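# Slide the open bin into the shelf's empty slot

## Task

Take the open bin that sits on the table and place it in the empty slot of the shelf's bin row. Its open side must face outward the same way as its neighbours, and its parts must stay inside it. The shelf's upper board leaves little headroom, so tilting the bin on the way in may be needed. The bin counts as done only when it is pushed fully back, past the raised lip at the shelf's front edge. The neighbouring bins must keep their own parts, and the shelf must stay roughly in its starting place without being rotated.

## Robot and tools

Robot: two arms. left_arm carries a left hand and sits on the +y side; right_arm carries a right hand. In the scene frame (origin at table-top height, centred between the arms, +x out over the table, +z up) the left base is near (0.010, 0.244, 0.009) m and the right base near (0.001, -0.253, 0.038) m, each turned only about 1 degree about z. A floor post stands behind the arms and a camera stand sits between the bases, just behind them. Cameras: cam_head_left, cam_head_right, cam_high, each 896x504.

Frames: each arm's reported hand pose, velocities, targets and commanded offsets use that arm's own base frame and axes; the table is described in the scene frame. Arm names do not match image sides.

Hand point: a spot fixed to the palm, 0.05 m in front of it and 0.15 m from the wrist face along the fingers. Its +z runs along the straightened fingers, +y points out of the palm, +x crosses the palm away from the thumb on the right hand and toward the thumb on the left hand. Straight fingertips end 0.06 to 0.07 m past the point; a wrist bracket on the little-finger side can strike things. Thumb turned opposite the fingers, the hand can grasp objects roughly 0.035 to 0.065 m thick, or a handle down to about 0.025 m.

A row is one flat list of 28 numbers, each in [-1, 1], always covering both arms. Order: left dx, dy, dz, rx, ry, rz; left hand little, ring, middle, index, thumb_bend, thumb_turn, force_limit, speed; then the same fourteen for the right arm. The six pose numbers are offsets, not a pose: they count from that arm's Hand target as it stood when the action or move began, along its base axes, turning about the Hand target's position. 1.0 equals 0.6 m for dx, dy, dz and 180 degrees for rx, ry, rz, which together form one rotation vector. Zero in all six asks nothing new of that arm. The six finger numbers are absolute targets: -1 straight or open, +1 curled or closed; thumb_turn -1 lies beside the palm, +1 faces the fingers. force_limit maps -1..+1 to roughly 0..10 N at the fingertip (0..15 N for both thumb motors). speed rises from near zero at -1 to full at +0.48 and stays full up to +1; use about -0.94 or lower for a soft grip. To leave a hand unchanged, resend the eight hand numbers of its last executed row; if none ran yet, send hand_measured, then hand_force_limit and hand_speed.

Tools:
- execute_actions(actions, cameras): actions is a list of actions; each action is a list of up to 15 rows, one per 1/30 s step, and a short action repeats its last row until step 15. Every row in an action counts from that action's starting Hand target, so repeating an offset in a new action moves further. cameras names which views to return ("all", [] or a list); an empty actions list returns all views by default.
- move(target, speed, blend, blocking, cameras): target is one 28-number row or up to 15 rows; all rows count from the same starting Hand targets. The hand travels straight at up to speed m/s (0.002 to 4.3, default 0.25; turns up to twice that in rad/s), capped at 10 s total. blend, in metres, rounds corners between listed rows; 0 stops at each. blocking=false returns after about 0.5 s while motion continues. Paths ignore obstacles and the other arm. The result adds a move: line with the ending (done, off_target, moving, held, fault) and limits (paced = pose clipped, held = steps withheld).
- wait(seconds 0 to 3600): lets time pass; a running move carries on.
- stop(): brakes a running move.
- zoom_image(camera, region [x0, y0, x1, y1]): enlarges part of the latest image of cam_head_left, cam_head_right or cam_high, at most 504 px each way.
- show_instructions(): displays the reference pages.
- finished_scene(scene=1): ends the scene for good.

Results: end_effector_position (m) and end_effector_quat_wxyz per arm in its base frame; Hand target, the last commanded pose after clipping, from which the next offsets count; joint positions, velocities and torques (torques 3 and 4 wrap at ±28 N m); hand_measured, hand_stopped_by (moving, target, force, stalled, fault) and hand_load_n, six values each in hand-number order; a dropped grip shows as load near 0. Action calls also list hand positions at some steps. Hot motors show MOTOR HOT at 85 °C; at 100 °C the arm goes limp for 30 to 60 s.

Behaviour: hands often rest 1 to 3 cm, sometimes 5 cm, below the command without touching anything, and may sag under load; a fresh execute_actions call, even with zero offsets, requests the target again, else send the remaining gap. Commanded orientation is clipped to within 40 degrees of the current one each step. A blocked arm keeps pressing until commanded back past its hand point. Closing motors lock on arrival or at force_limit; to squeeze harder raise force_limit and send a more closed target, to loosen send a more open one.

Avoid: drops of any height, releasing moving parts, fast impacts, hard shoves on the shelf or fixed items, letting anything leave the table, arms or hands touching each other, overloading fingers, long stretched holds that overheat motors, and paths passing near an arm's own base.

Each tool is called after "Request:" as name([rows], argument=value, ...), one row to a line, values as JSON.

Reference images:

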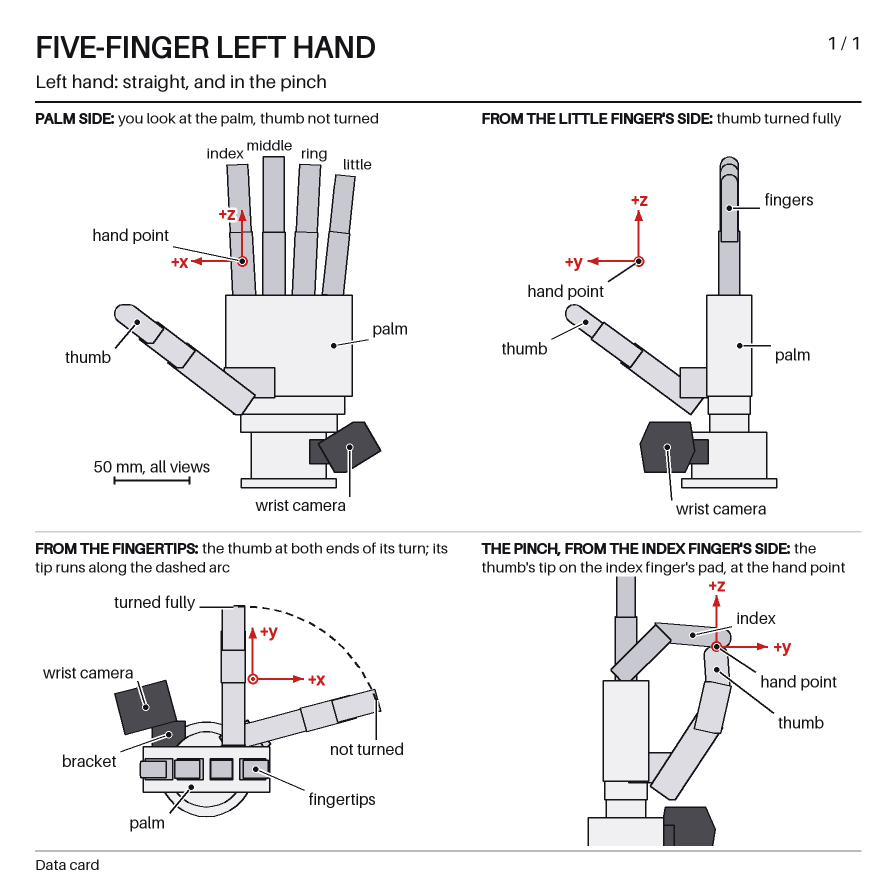

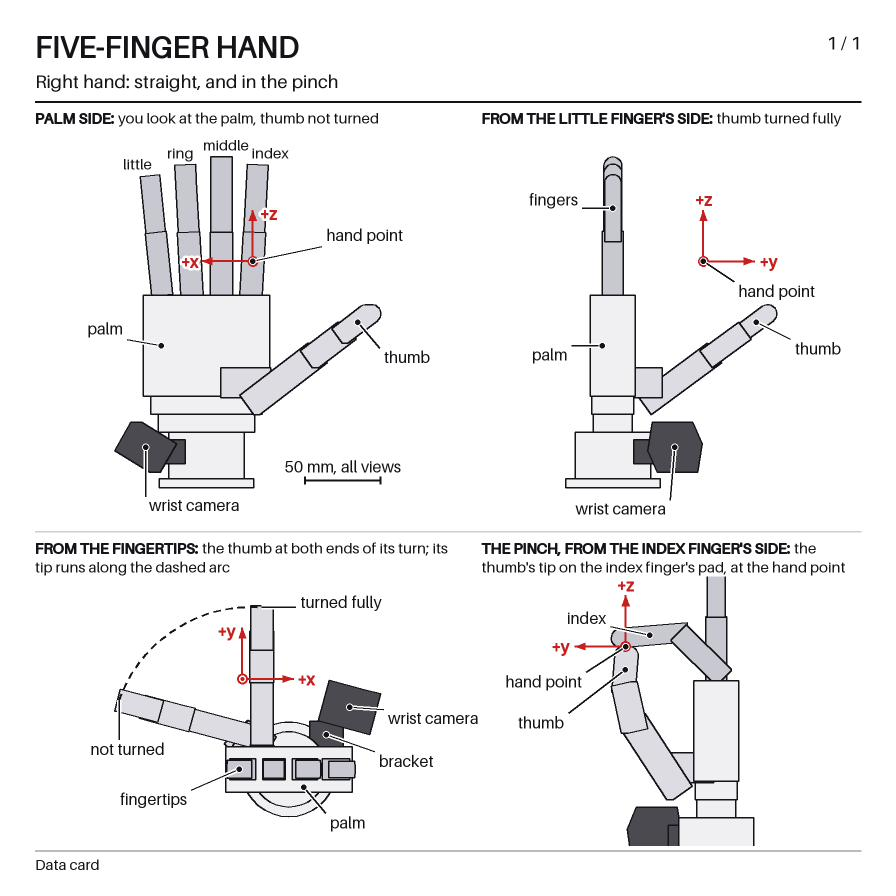

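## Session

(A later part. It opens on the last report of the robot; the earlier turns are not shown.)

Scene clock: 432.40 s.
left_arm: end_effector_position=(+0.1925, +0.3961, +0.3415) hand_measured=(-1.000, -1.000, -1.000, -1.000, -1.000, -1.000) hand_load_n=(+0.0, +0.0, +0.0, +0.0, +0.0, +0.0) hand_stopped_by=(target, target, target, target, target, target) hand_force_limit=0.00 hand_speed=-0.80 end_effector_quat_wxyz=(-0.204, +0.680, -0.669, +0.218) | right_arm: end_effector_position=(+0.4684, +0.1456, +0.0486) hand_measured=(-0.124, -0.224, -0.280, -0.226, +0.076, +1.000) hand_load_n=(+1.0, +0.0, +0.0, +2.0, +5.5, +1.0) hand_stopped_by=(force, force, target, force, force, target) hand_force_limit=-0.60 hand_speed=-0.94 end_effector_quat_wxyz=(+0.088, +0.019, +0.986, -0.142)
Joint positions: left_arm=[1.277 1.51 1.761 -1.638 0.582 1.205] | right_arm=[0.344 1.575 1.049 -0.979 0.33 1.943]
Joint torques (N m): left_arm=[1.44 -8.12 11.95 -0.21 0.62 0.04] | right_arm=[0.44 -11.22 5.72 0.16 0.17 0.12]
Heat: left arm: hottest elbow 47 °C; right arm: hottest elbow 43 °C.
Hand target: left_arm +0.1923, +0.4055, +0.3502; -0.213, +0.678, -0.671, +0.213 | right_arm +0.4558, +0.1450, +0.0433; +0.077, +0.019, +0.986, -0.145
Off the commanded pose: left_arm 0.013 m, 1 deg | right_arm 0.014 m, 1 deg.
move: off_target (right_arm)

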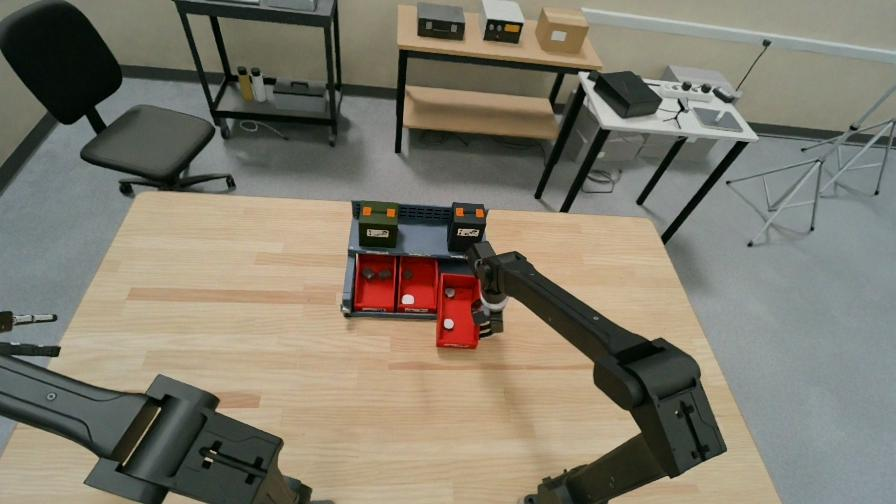

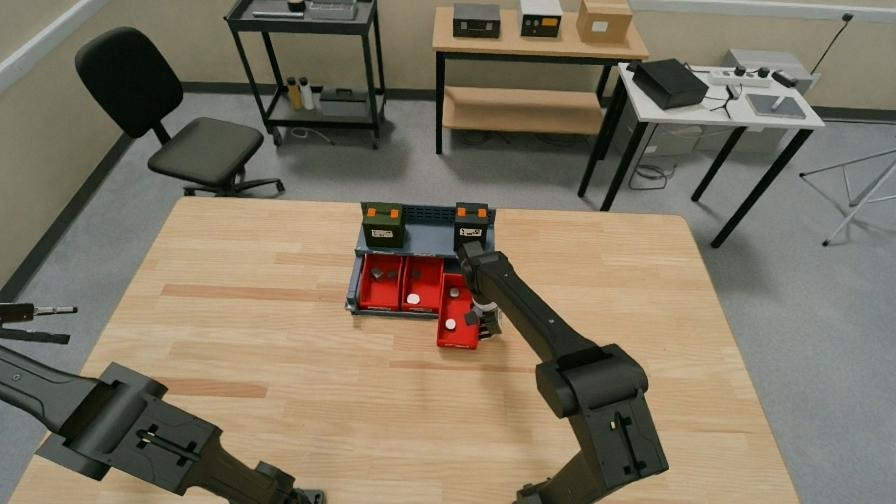

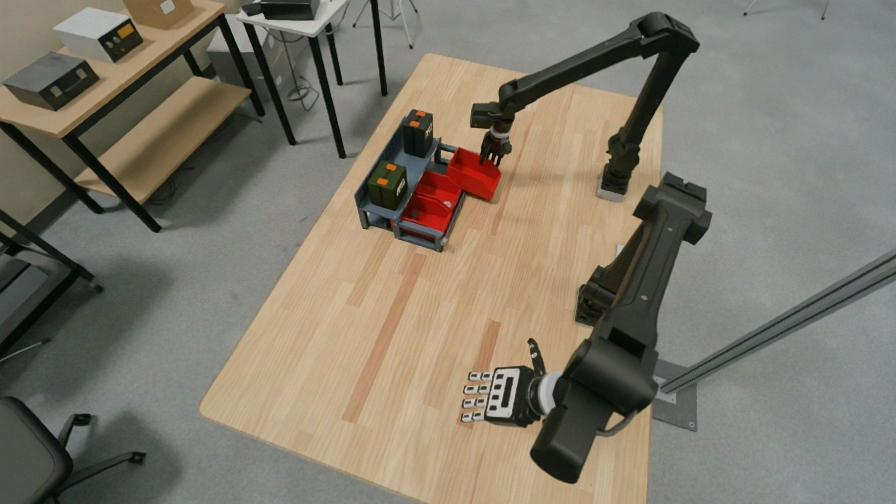

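Request:
move(target=[0,0,0,0,0,0,-1,-1,-1,-1,-1,-1,0,-0.8,-0.01,0.0,-0.027,0,0,0,-0.1,-0.1,-0.28,-0.1,0.3,1,-0.6,-0.94], speed=0.05, cameras=["all"])

Request:
zoom_image(camera="cam_head_left", region=[410, 250, 510, 350])

Request:
zoom_image(camera="cam_high", region=[420, 120, 520, 220])

Scene clock: 436.67 s.
left_arm: end_effector_position=(+0.1925, +0.3961, +0.3415) hand_measured=(-1.000, -1.000, -1.000, -1.000, -1.000, -1.000) hand_load_n=(+0.0, +0.0, +0.0, +0.0, +0.0, +0.0) hand_stopped_by=(target, target, target, target, target, target) hand_force_limit=0.00 hand_speed=-0.80 end_effector_quat_wxyz=(-0.204, +0.680, -0.669, +0.218) | right_arm: end_effector_position=(+0.4677, +0.1460, +0.0476) hand_measured=(-0.124, -0.224, -0.280, -0.226, +0.076, +1.000) hand_load_n=(+1.5, +0.0, +0.0, +1.0, +5.0, +0.5) hand_stopped_by=(force, force, target, force, force, target) hand_force_limit=-0.60 hand_speed=-0.94 end_effector_quat_wxyz=(+0.102, +0.023, +0.985, -0.140)
Joint positions: left_arm=[1.277 1.51 1.761 -1.638 0.582 1.205] | right_arm=[0.349 1.561 1.022 -0.94 0.336 1.951]
Joint torques (N m): left_arm=[1.49 -8.06 11.95 -0.21 0.62 0.05] | right_arm=[0.5 -8.82 5.04 0.44 -0.03 0.13]
Heat: left arm: hottest elbow 47 °C; right arm: hottest elbow 42 °C.
Hand target: left_arm +0.1923, +0.4055, +0.3502; -0.213, +0.678, -0.671, +0.213 | right_arm +0.4498, +0.1451, +0.0271; +0.077, +0.019, +0.986, -0.145
Off the commanded pose: left_arm 0.013 m, 1 deg | right_arm 0.027 m, 3 deg.
move: off_target (right_arm)

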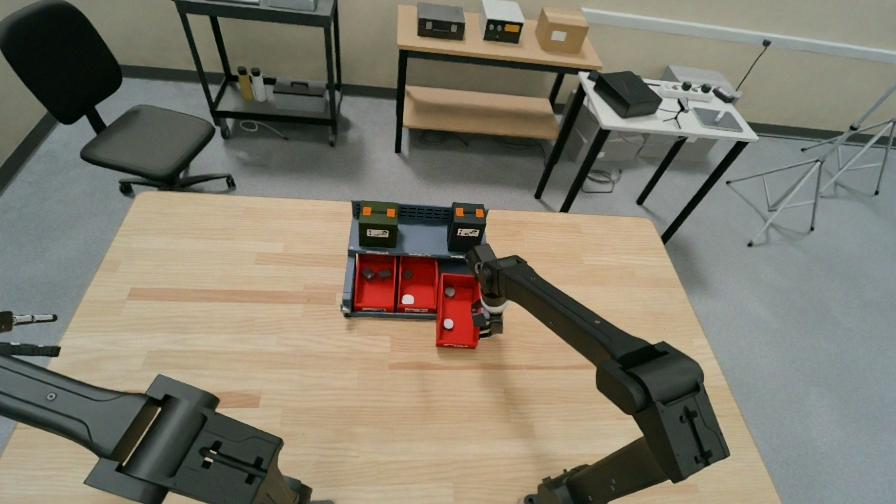

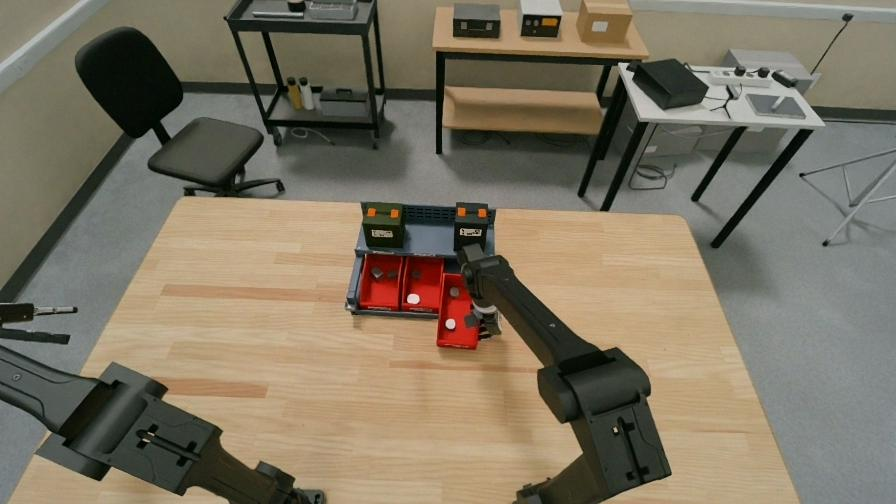

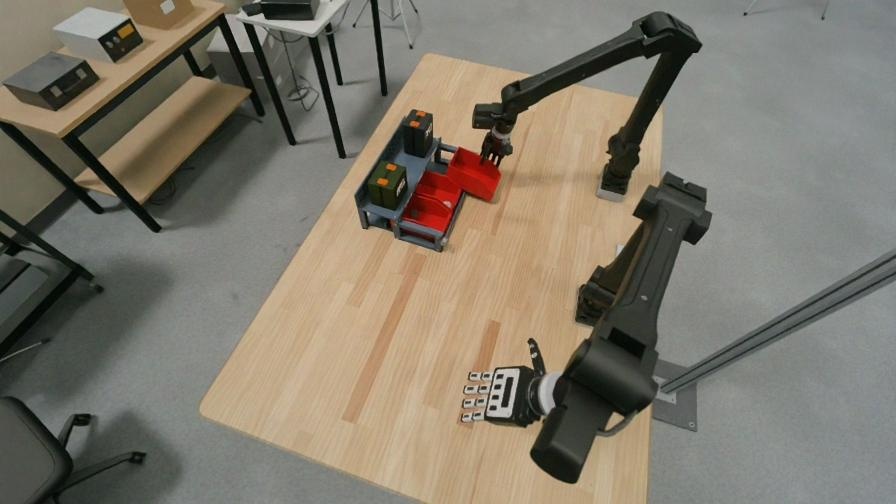

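Scaled by 5.040 from the camera's image (finer frame: 1280x720).

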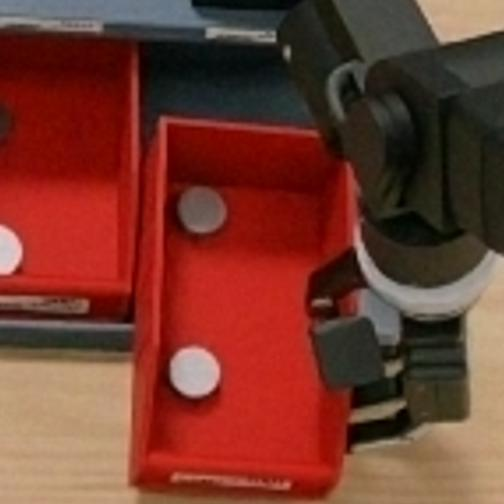

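Scaled by 5.040 from the camera's image (finer frame: 1280x720).

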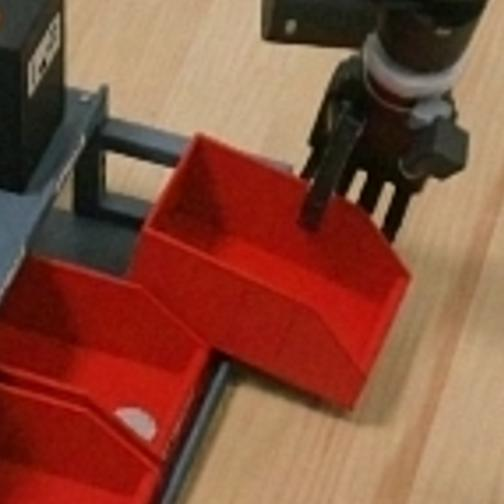

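Request:
zoom_image(camera="cam_high", region=[440, 140, 520, 210])

Request:
zoom_image(camera="cam_head_right", region=[420, 260, 510, 360])

Scaled by 6.300 from the camera's image (finer frame: 1280x720).

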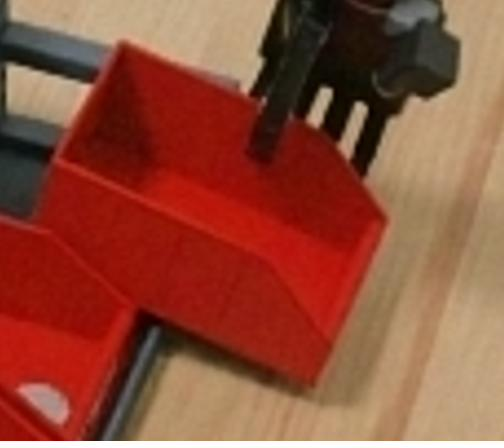

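Scaled by 5.040 from the camera's image (finer frame: 1280x720).

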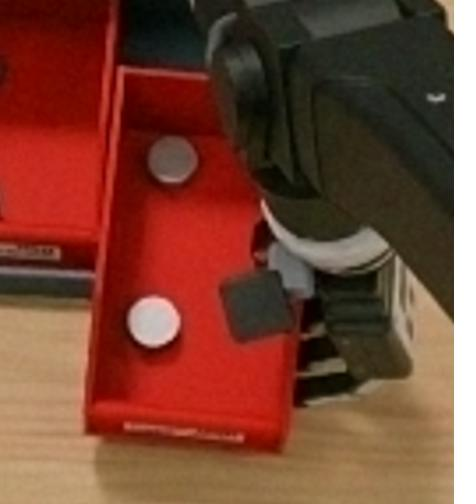

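Request:
move([
  [0,0,0,0,0,0,-1,-1,-1,-1,-1,-1,0,-0.8,-0.04,0.004,0.035,0,-0.02,0,-0.1,-0.1,-0.28,-0.1,0.3,1,-0.6,-0.94],
  [0,0,0,0,0,0,-1,-1,-1,-1,-1,-1,0,-0.8,-0.042,0.004,0.02,0,-0.046,0,-0.1,-0.1,-0.28,-0.1,0.3,1,-0.6,-0.94],
], speed=0.05, cameras=["all"])

Request:
zoom_image(camera="cam_head_left", region=[410, 260, 510, 360])

Request:
zoom_image(camera="cam_high", region=[440, 130, 530, 220])

Scene clock: 493.07 s.
left_arm: end_effector_position=(+0.1925, +0.3961, +0.3415) hand_measured=(-1.000, -1.000, -1.000, -1.000, -1.000, -1.000) hand_load_n=(+0.0, +0.0, +0.0, +0.0, -0.5, +0.0) hand_stopped_by=(target, target, target, target, target, target) hand_force_limit=0.00 hand_speed=-0.80 end_effector_quat_wxyz=(-0.204, +0.680, -0.669, +0.218) | right_arm: end_effector_position=(+0.4180, +0.1396, +0.0291) hand_measured=(-0.124, -0.224, -0.280, -0.226, +0.076, +1.000) hand_load_n=(+0.5, +0.0, +0.0, +1.5, +2.5, +0.5) hand_stopped_by=(force, force, target, force, force, target) hand_force_limit=-0.60 hand_speed=-0.94 end_effector_quat_wxyz=(+0.129, +0.024, +0.980, -0.153)
Joint positions: left_arm=[1.277 1.51 1.761 -1.638 0.582 1.205] | right_arm=[0.401 1.456 0.831 -0.83 0.386 1.998]
Joint torques (N m): left_arm=[1.44 -8.12 11.95 -0.23 0.62 0.04] | right_arm=[0.79 -9.7 7.1 1.33 0.29 0.2]
Motor temperatures (°C): left_arm=[29 31 48 26 29 29] | right_arm=[30 32 37 29 27 29]
Heat: left arm: hottest elbow 48 °C; right arm: hottest elbow 37 °C.
Hand target: left_arm +0.1923, +0.4055, +0.3502; -0.213, +0.678, -0.671, +0.213 | right_arm +0.4247, +0.1474, +0.0392; +0.149, +0.029, +0.978, -0.144
Off the commanded pose: left_arm 0.013 m, 1 deg | right_arm 0.014 m, 3 deg.
move: off_target (right_arm)

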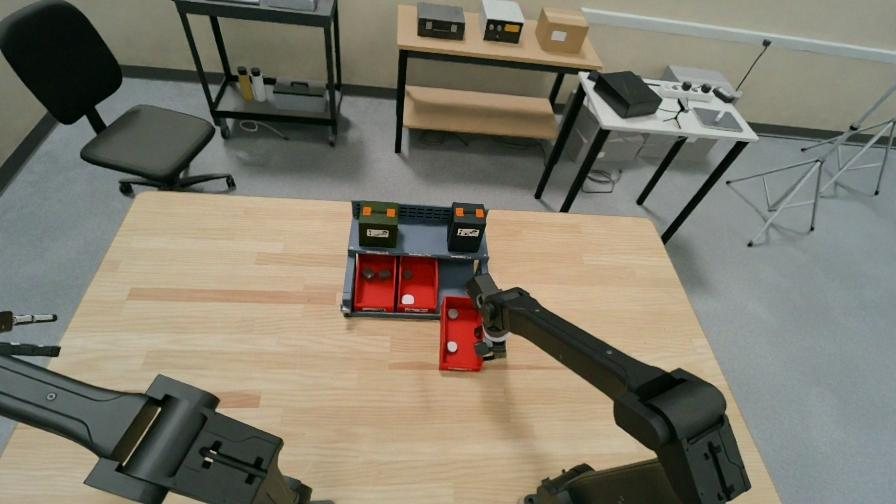

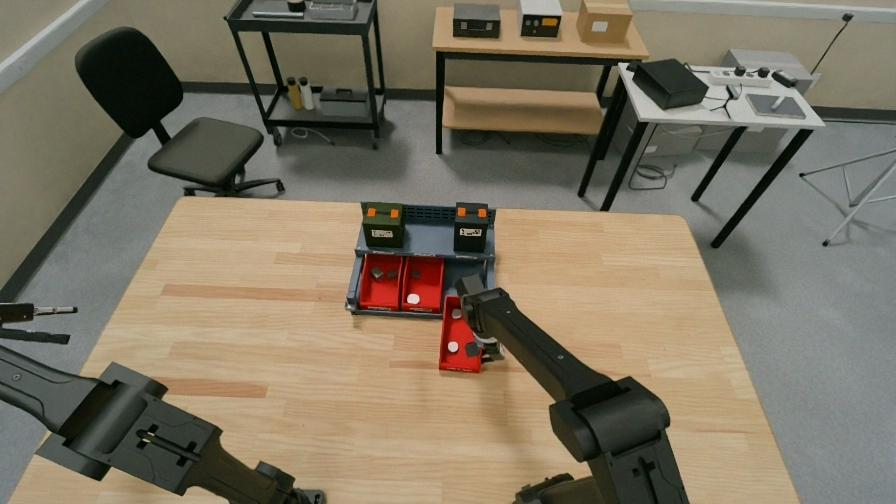

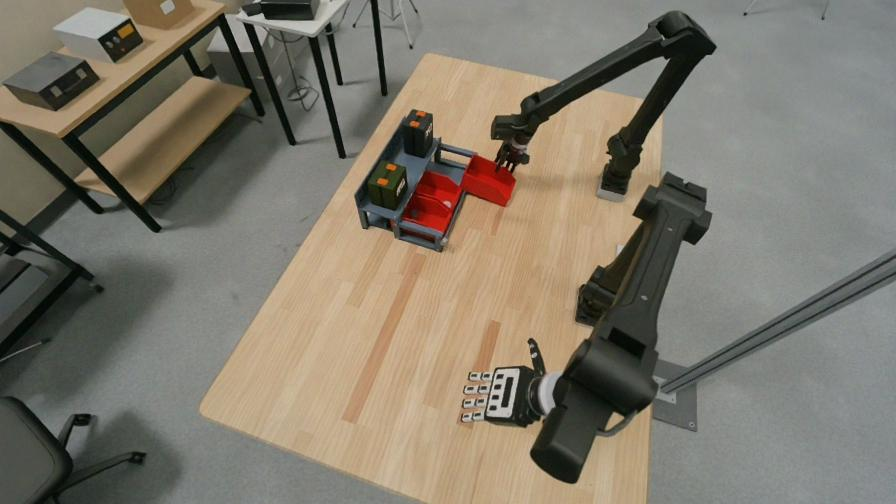

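Scaled by 5.040 from the camera's image (finer frame: 1280x720).

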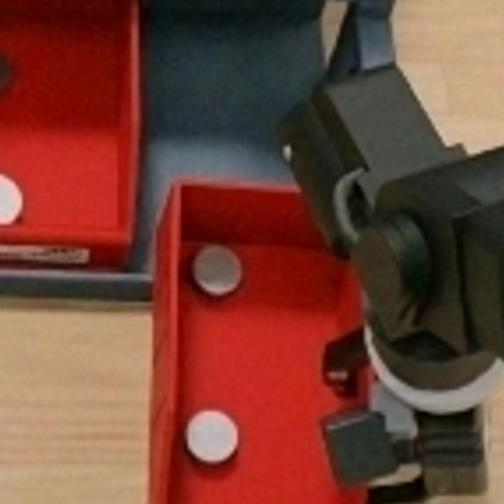

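Scaled by 5.600 from the camera's image (finer frame: 1280x720).

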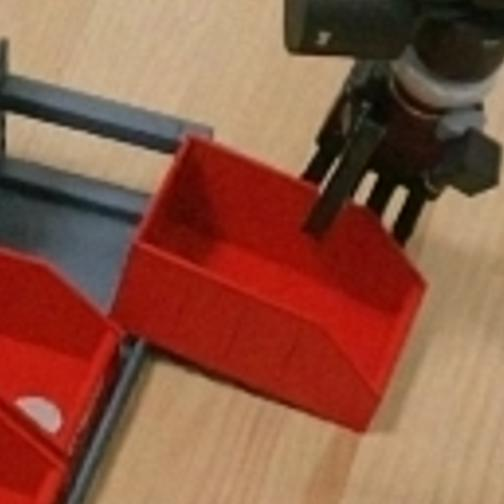

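Request:
move(target=[0,0,0,0,0,0,-1,-1,-1,-1,-1,-1,0,-0.8,0.025,0.006,0.010,0,0,0,-0.1,-0.1,-0.28,-0.1,0.3,1,-0.6,-0.94], speed=0.05, cameras=["all"])

Request:
zoom_image(camera="cam_head_left", region=[410, 260, 510, 360])

Request:
zoom_image(camera="cam_high", region=[440, 130, 530, 220])

Scene clock: 502.43 s.
left_arm: end_effector_position=(+0.1925, +0.3961, +0.3415) hand_measured=(-1.000, -1.000, -1.000, -1.000, -1.000, -1.000) hand_load_n=(+0.0, +0.0, +0.0, +0.0, +0.0, +0.0) hand_stopped_by=(target, target, target, target, target, target) hand_force_limit=0.00 hand_speed=-0.80 end_effector_quat_wxyz=(-0.204, +0.680, -0.669, +0.218) | right_arm: end_effector_position=(+0.4178, +0.1396, +0.0290) hand_measured=(-0.124, -0.224, -0.280, -0.226, +0.076, +1.000) hand_load_n=(+0.5, +0.0, +0.5, +1.0, +2.5, +0.5) hand_stopped_by=(force, force, target, force, force, target) hand_force_limit=-0.60 hand_speed=-0.94 end_effector_quat_wxyz=(+0.129, +0.024, +0.980, -0.153)
Joint positions: left_arm=[1.277 1.51 1.761 -1.638 0.582 1.205] | right_arm=[0.401 1.456 0.83 -0.83 0.386 1.998]
Joint torques (N m): left_arm=[1.44 -8.12 11.95 -0.21 0.62 0.04] | right_arm=[0.26 -7.59 10.37 0.75 0.27 0.12]
Heat: left arm: hottest elbow 48 °C; right arm: hottest elbow 37 °C.
Hand target: left_arm +0.1923, +0.4055, +0.3502; -0.213, +0.678, -0.671, +0.213 | right_arm +0.4395, +0.1510, +0.0450; +0.148, +0.029, +0.978, -0.144
Off the commanded pose: left_arm 0.013 m, 1 deg | right_arm 0.030 m, 3 deg.
move: off_target (right_arm)

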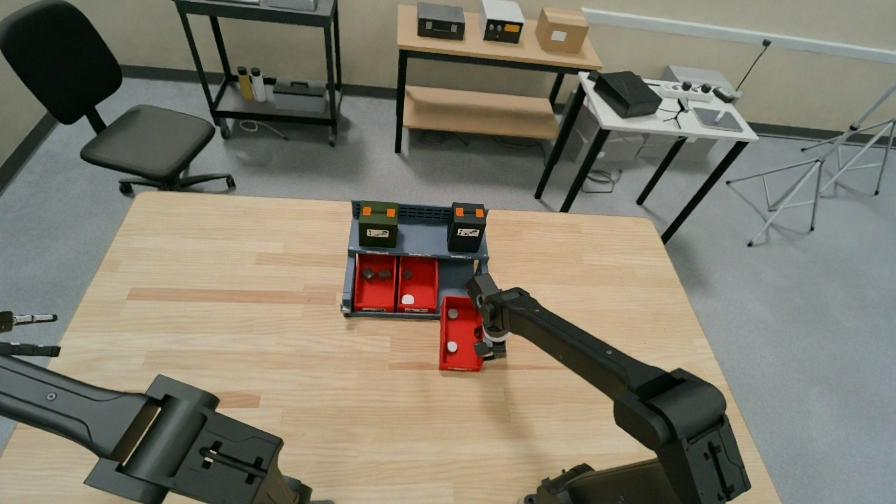

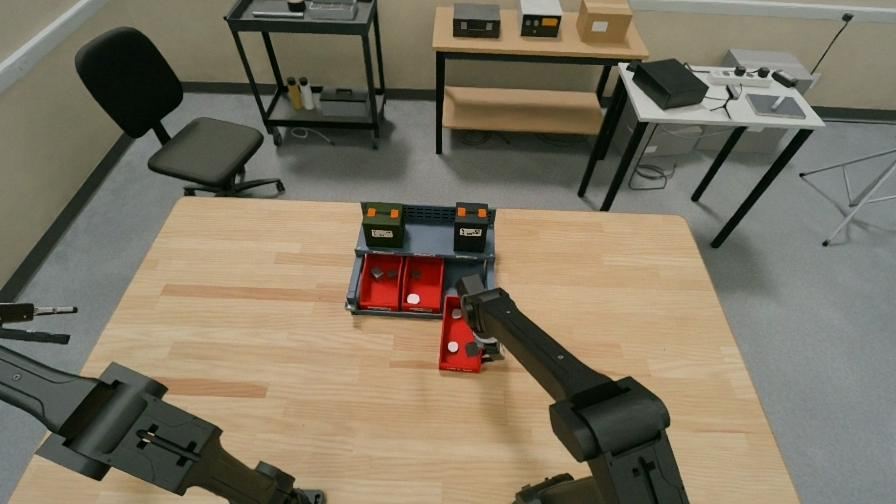

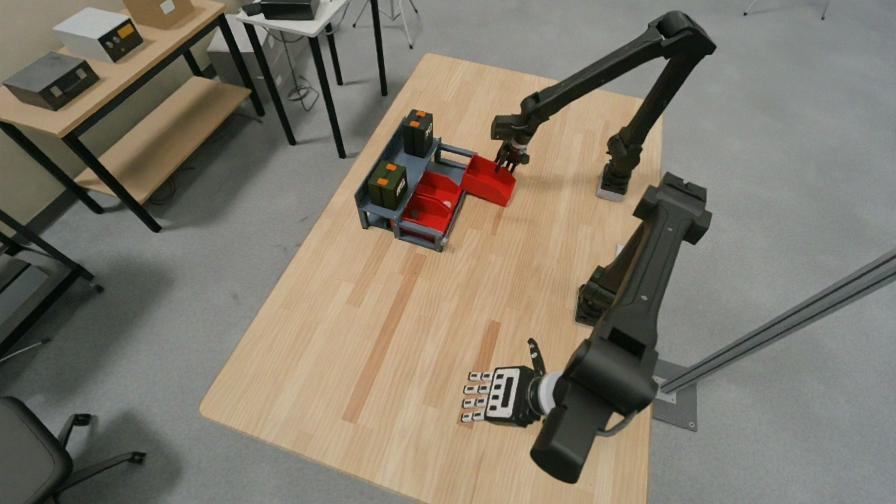

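Scaled by 5.040 from the camera's image (finer frame: 1280x720).

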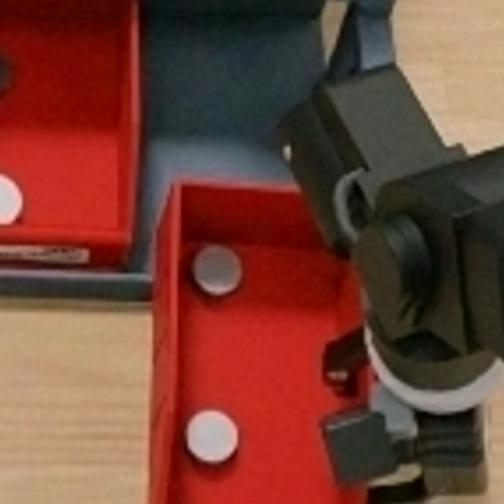

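Scaled by 5.600 from the camera's image (finer frame: 1280x720).

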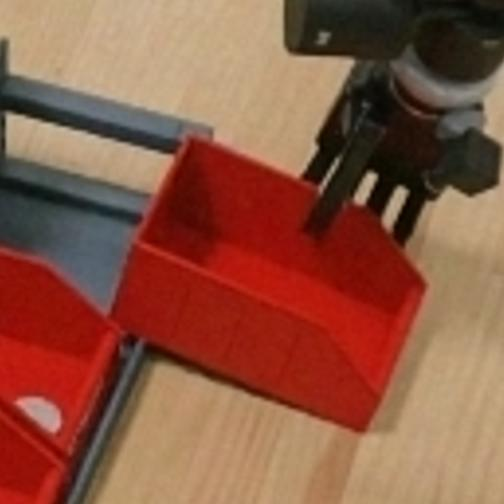

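Request:
move(target=[0,0,0,0,0,0,-1,-1,-1,-1,-1,-1,0,-0.8,0.005,0.0,0.03,0,0,0,-0.1,-0.1,-0.28,-0.1,0.3,1,-0.6,-0.94], speed=0.05, cameras=[])

Scene clock: 504.87 s.
left_arm: end_effector_position=(+0.1925, +0.3961, +0.3415) hand_measured=(-1.000, -1.000, -1.000, -1.000, -1.000, -1.000) hand_load_n=(+0.0, +0.0, +0.0, +0.0, +0.0, +0.0) hand_stopped_by=(target, target, target, target, target, target) hand_force_limit=0.00 hand_speed=-0.80 end_effector_quat_wxyz=(-0.204, +0.680, -0.669, +0.218) | right_arm: end_effector_position=(+0.4192, +0.1401, +0.0361) hand_measured=(-0.124, -0.224, -0.280, -0.226, +0.076, +1.000) hand_load_n=(+1.5, +0.0, +0.0, +2.5, +5.0, +1.0) hand_stopped_by=(force, force, target, force, force, target) hand_force_limit=-0.60 hand_speed=-0.94 end_effector_quat_wxyz=(+0.120, +0.022, +0.980, -0.157)
Joint positions: left_arm=[1.277 1.51 1.761 -1.638 0.582 1.205] | right_arm=[0.401 1.457 0.86 -0.878 0.386 1.998]
Joint torques (N m): left_arm=[1.49 -8.12 11.95 -0.21 0.62 0.05] | right_arm=[0.03 -9.7 10.7 0.58 0.26 0.09]
Heat: left arm: hottest elbow 48 °C; right arm: hottest elbow 38 °C.
Hand target: left_arm +0.1923, +0.4055, +0.3502; -0.213, +0.678, -0.671, +0.213 | right_arm +0.4426, +0.1510, +0.0631; +0.148, +0.029, +0.978, -0.144
Off the commanded pose: left_arm 0.013 m, 1 deg | right_arm 0.037 m, 4 deg.
move: off_target (right_arm)

Request:
move(target=[0,0,0,0,0,0,-1,-1,-1,-1,-1,-1,0,-0.8,0.02,0.003,0.0,0,0,0,-0.1,-0.1,-0.28,-0.1,0.3,1,-0.6,-0.94], speed=0.05, cameras=["all"])

Request:
zoom_image(camera="cam_high", region=[440, 130, 530, 220])

Scene clock: 507.63 s.
left_arm: end_effector_position=(+0.1925, +0.3961, +0.3415) hand_measured=(-1.000, -1.000, -1.000, -1.000, -1.000, -1.000) hand_load_n=(-0.5, +0.0, +0.0, +0.0, +0.0, +0.0) hand_stopped_by=(target, target, target, target, target, target) hand_force_limit=0.00 hand_speed=-0.80 end_effector_quat_wxyz=(-0.204, +0.680, -0.669, +0.218) | right_arm: end_effector_position=(+0.4317, +0.1456, +0.0431) hand_measured=(-0.124, -0.224, -0.280, -0.226, +0.076, +1.000) hand_load_n=(+1.0, +0.5, +0.0, +2.5, +5.0, +0.5) hand_stopped_by=(force, force, target, force, force, target) hand_force_limit=-0.60 hand_speed=-0.94 end_effector_quat_wxyz=(+0.127, +0.022, +0.980, -0.153)
Joint positions: left_arm=[1.277 1.51 1.761 -1.638 0.582 1.205] | right_arm=[0.401 1.471 0.893 -0.88 0.386 1.995]
Joint torques (N m): left_arm=[1.44 -8.12 11.95 -0.21 0.62 0.05] | right_arm=[-0.56 -8.76 10.67 0.68 0.22 0.03]
Heat: left arm: hottest elbow 48 °C; right arm: hottest elbow 39 °C.
Hand target: left_arm +0.1923, +0.4055, +0.3502; -0.213, +0.678, -0.671, +0.213 | right_arm +0.4545, +0.1528, +0.0631; +0.148, +0.029, +0.978, -0.144
Off the commanded pose: left_arm 0.013 m, 1 deg | right_arm 0.031 m, 3 deg.
move: off_target (right_arm)

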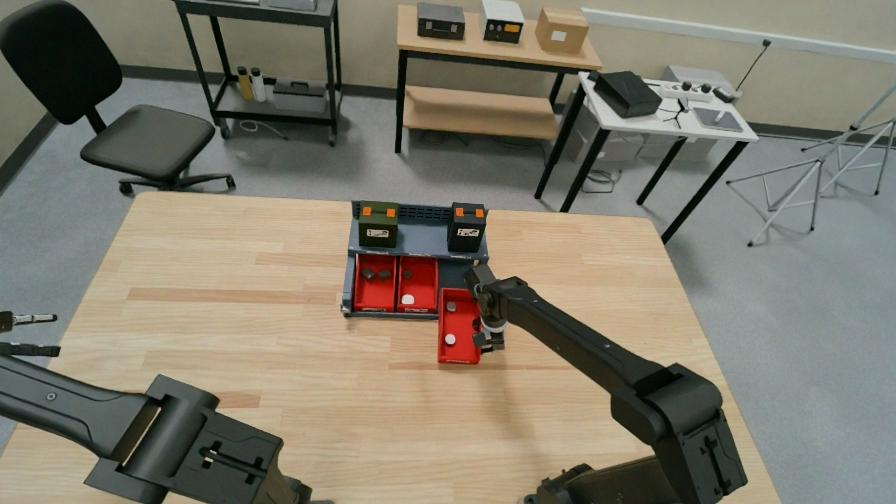

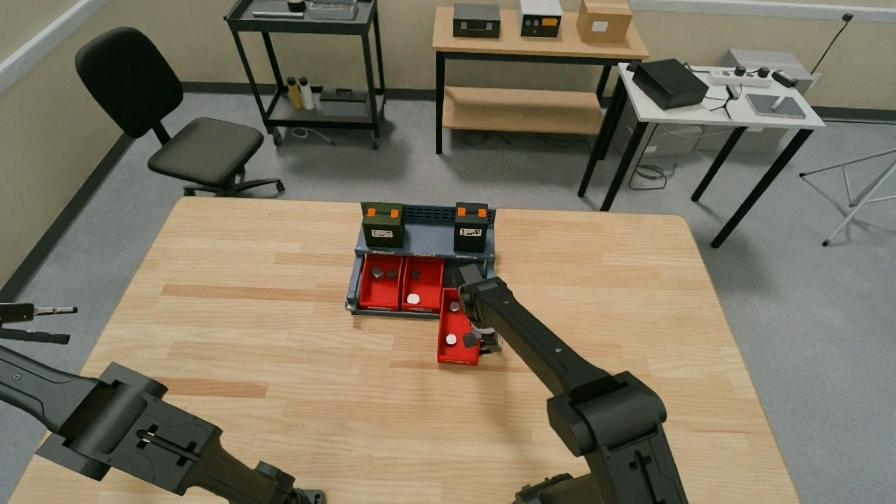

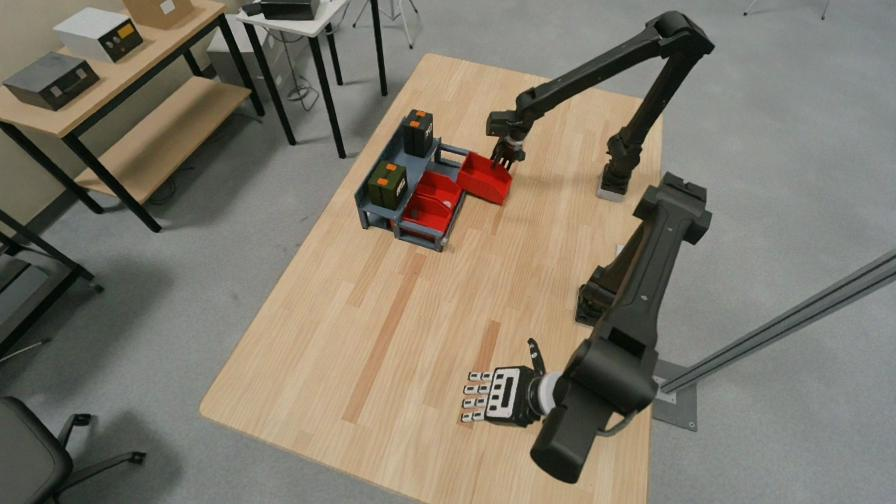

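Scaled by 5.600 from the camera's image (finer frame: 1280x720).

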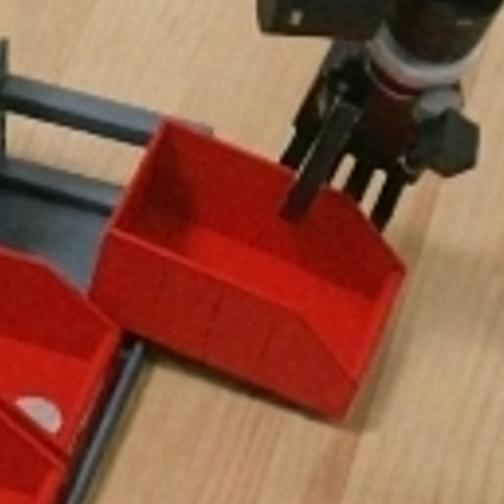

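Request:
move(target=[0,0,0,0,0,0,-1,-1,-1,-1,-1,-1,0,-0.8,-0.02,-0.006,-0.05,0,0.0,0,-0.1,-0.1,-0.28,-0.1,0.3,1,-0.6,-0.94], speed=0.05, cameras=["all"])

Request:
zoom_image(camera="cam_high", region=[440, 130, 530, 220])

Request:
zoom_image(camera="cam_head_left", region=[410, 270, 510, 370])

Scene clock: 511.73 s.
left_arm: end_effector_position=(+0.1925, +0.3961, +0.3415) hand_measured=(-1.000, -1.000, -1.000, -1.000, -1.000, -1.000) hand_load_n=(+0.0, +0.0, +0.0, +0.0, +0.0, +0.0) hand_stopped_by=(target, target, target, target, target, target) hand_force_limit=0.00 hand_speed=-0.80 end_effector_quat_wxyz=(-0.204, +0.680, -0.669, +0.218) | right_arm: end_effector_position=(+0.4356, +0.1471, +0.0308) hand_measured=(-0.124, -0.224, -0.280, -0.226, +0.078, +1.000) hand_load_n=(+1.0, +0.0, +0.0, +1.5, +3.0, +0.5) hand_stopped_by=(force, force, target, force, force, target) hand_force_limit=-0.60 hand_speed=-0.94 end_effector_quat_wxyz=(+0.138, +0.024, +0.979, -0.149)
Joint positions: left_arm=[1.277 1.51 1.761 -1.638 0.582 1.205] | right_arm=[0.401 1.49 0.868 -0.812 0.387 1.995]
Joint torques (N m): left_arm=[1.49 -8.12 11.95 -0.21 0.62 0.05] | right_arm=[-0.26 -8.7 7.24 1.54 0.22 0.08]
Heat: left arm: hottest elbow 48 °C; right arm: hottest elbow 40 °C.
Hand target: left_arm +0.1923, +0.4055, +0.3502; -0.213, +0.678, -0.671, +0.213 | right_arm +0.4426, +0.1492, +0.0330; +0.148, +0.029, +0.978, -0.144
Off the commanded pose: left_arm 0.013 m, 1 deg | right_arm 0.008 m, 1 deg.
move: done

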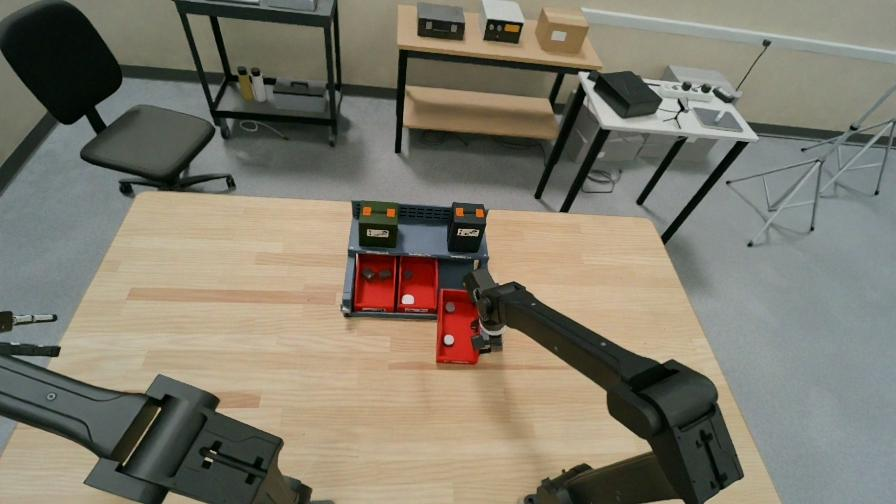

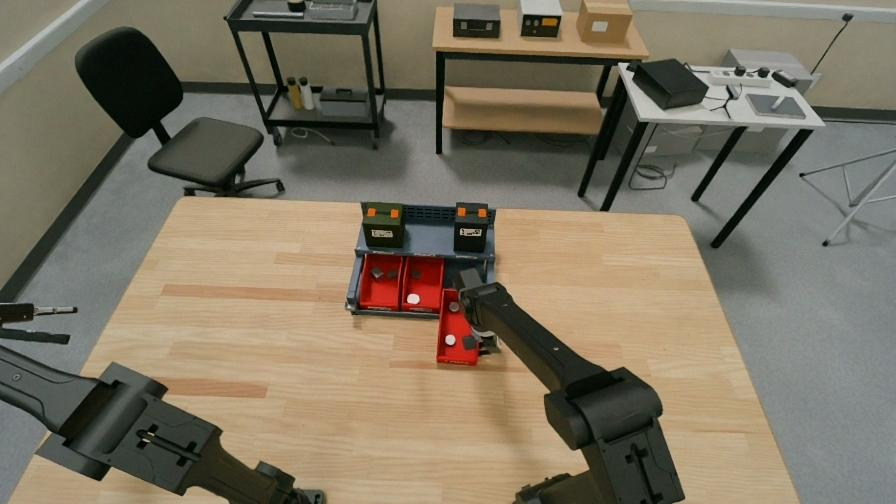

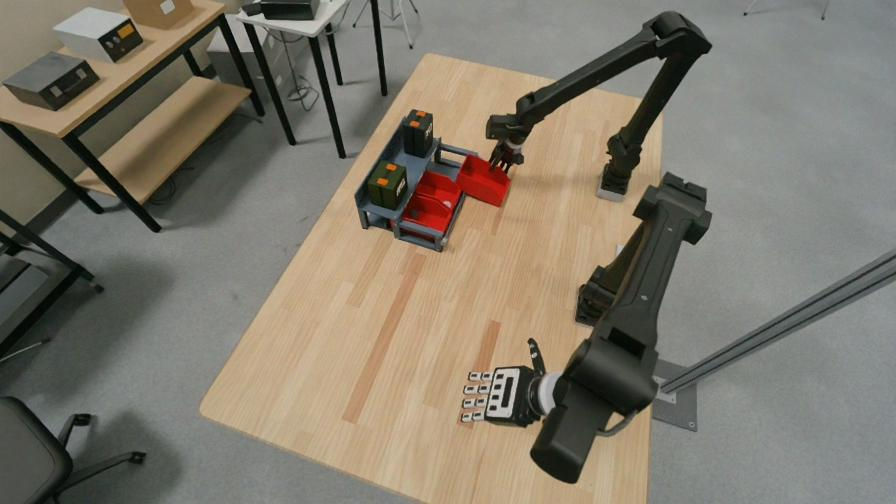

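Scaled by 5.600 from the camera's image (finer frame: 1280x720).

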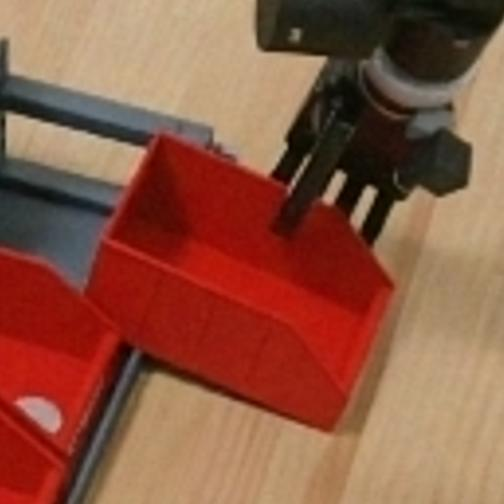

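Scaled by 5.040 from the camera's image (finer frame: 1280x720).

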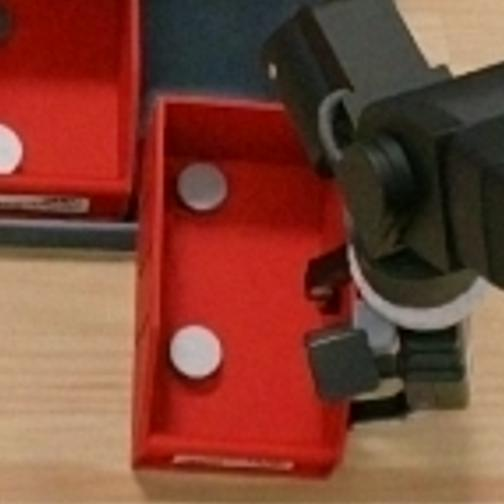

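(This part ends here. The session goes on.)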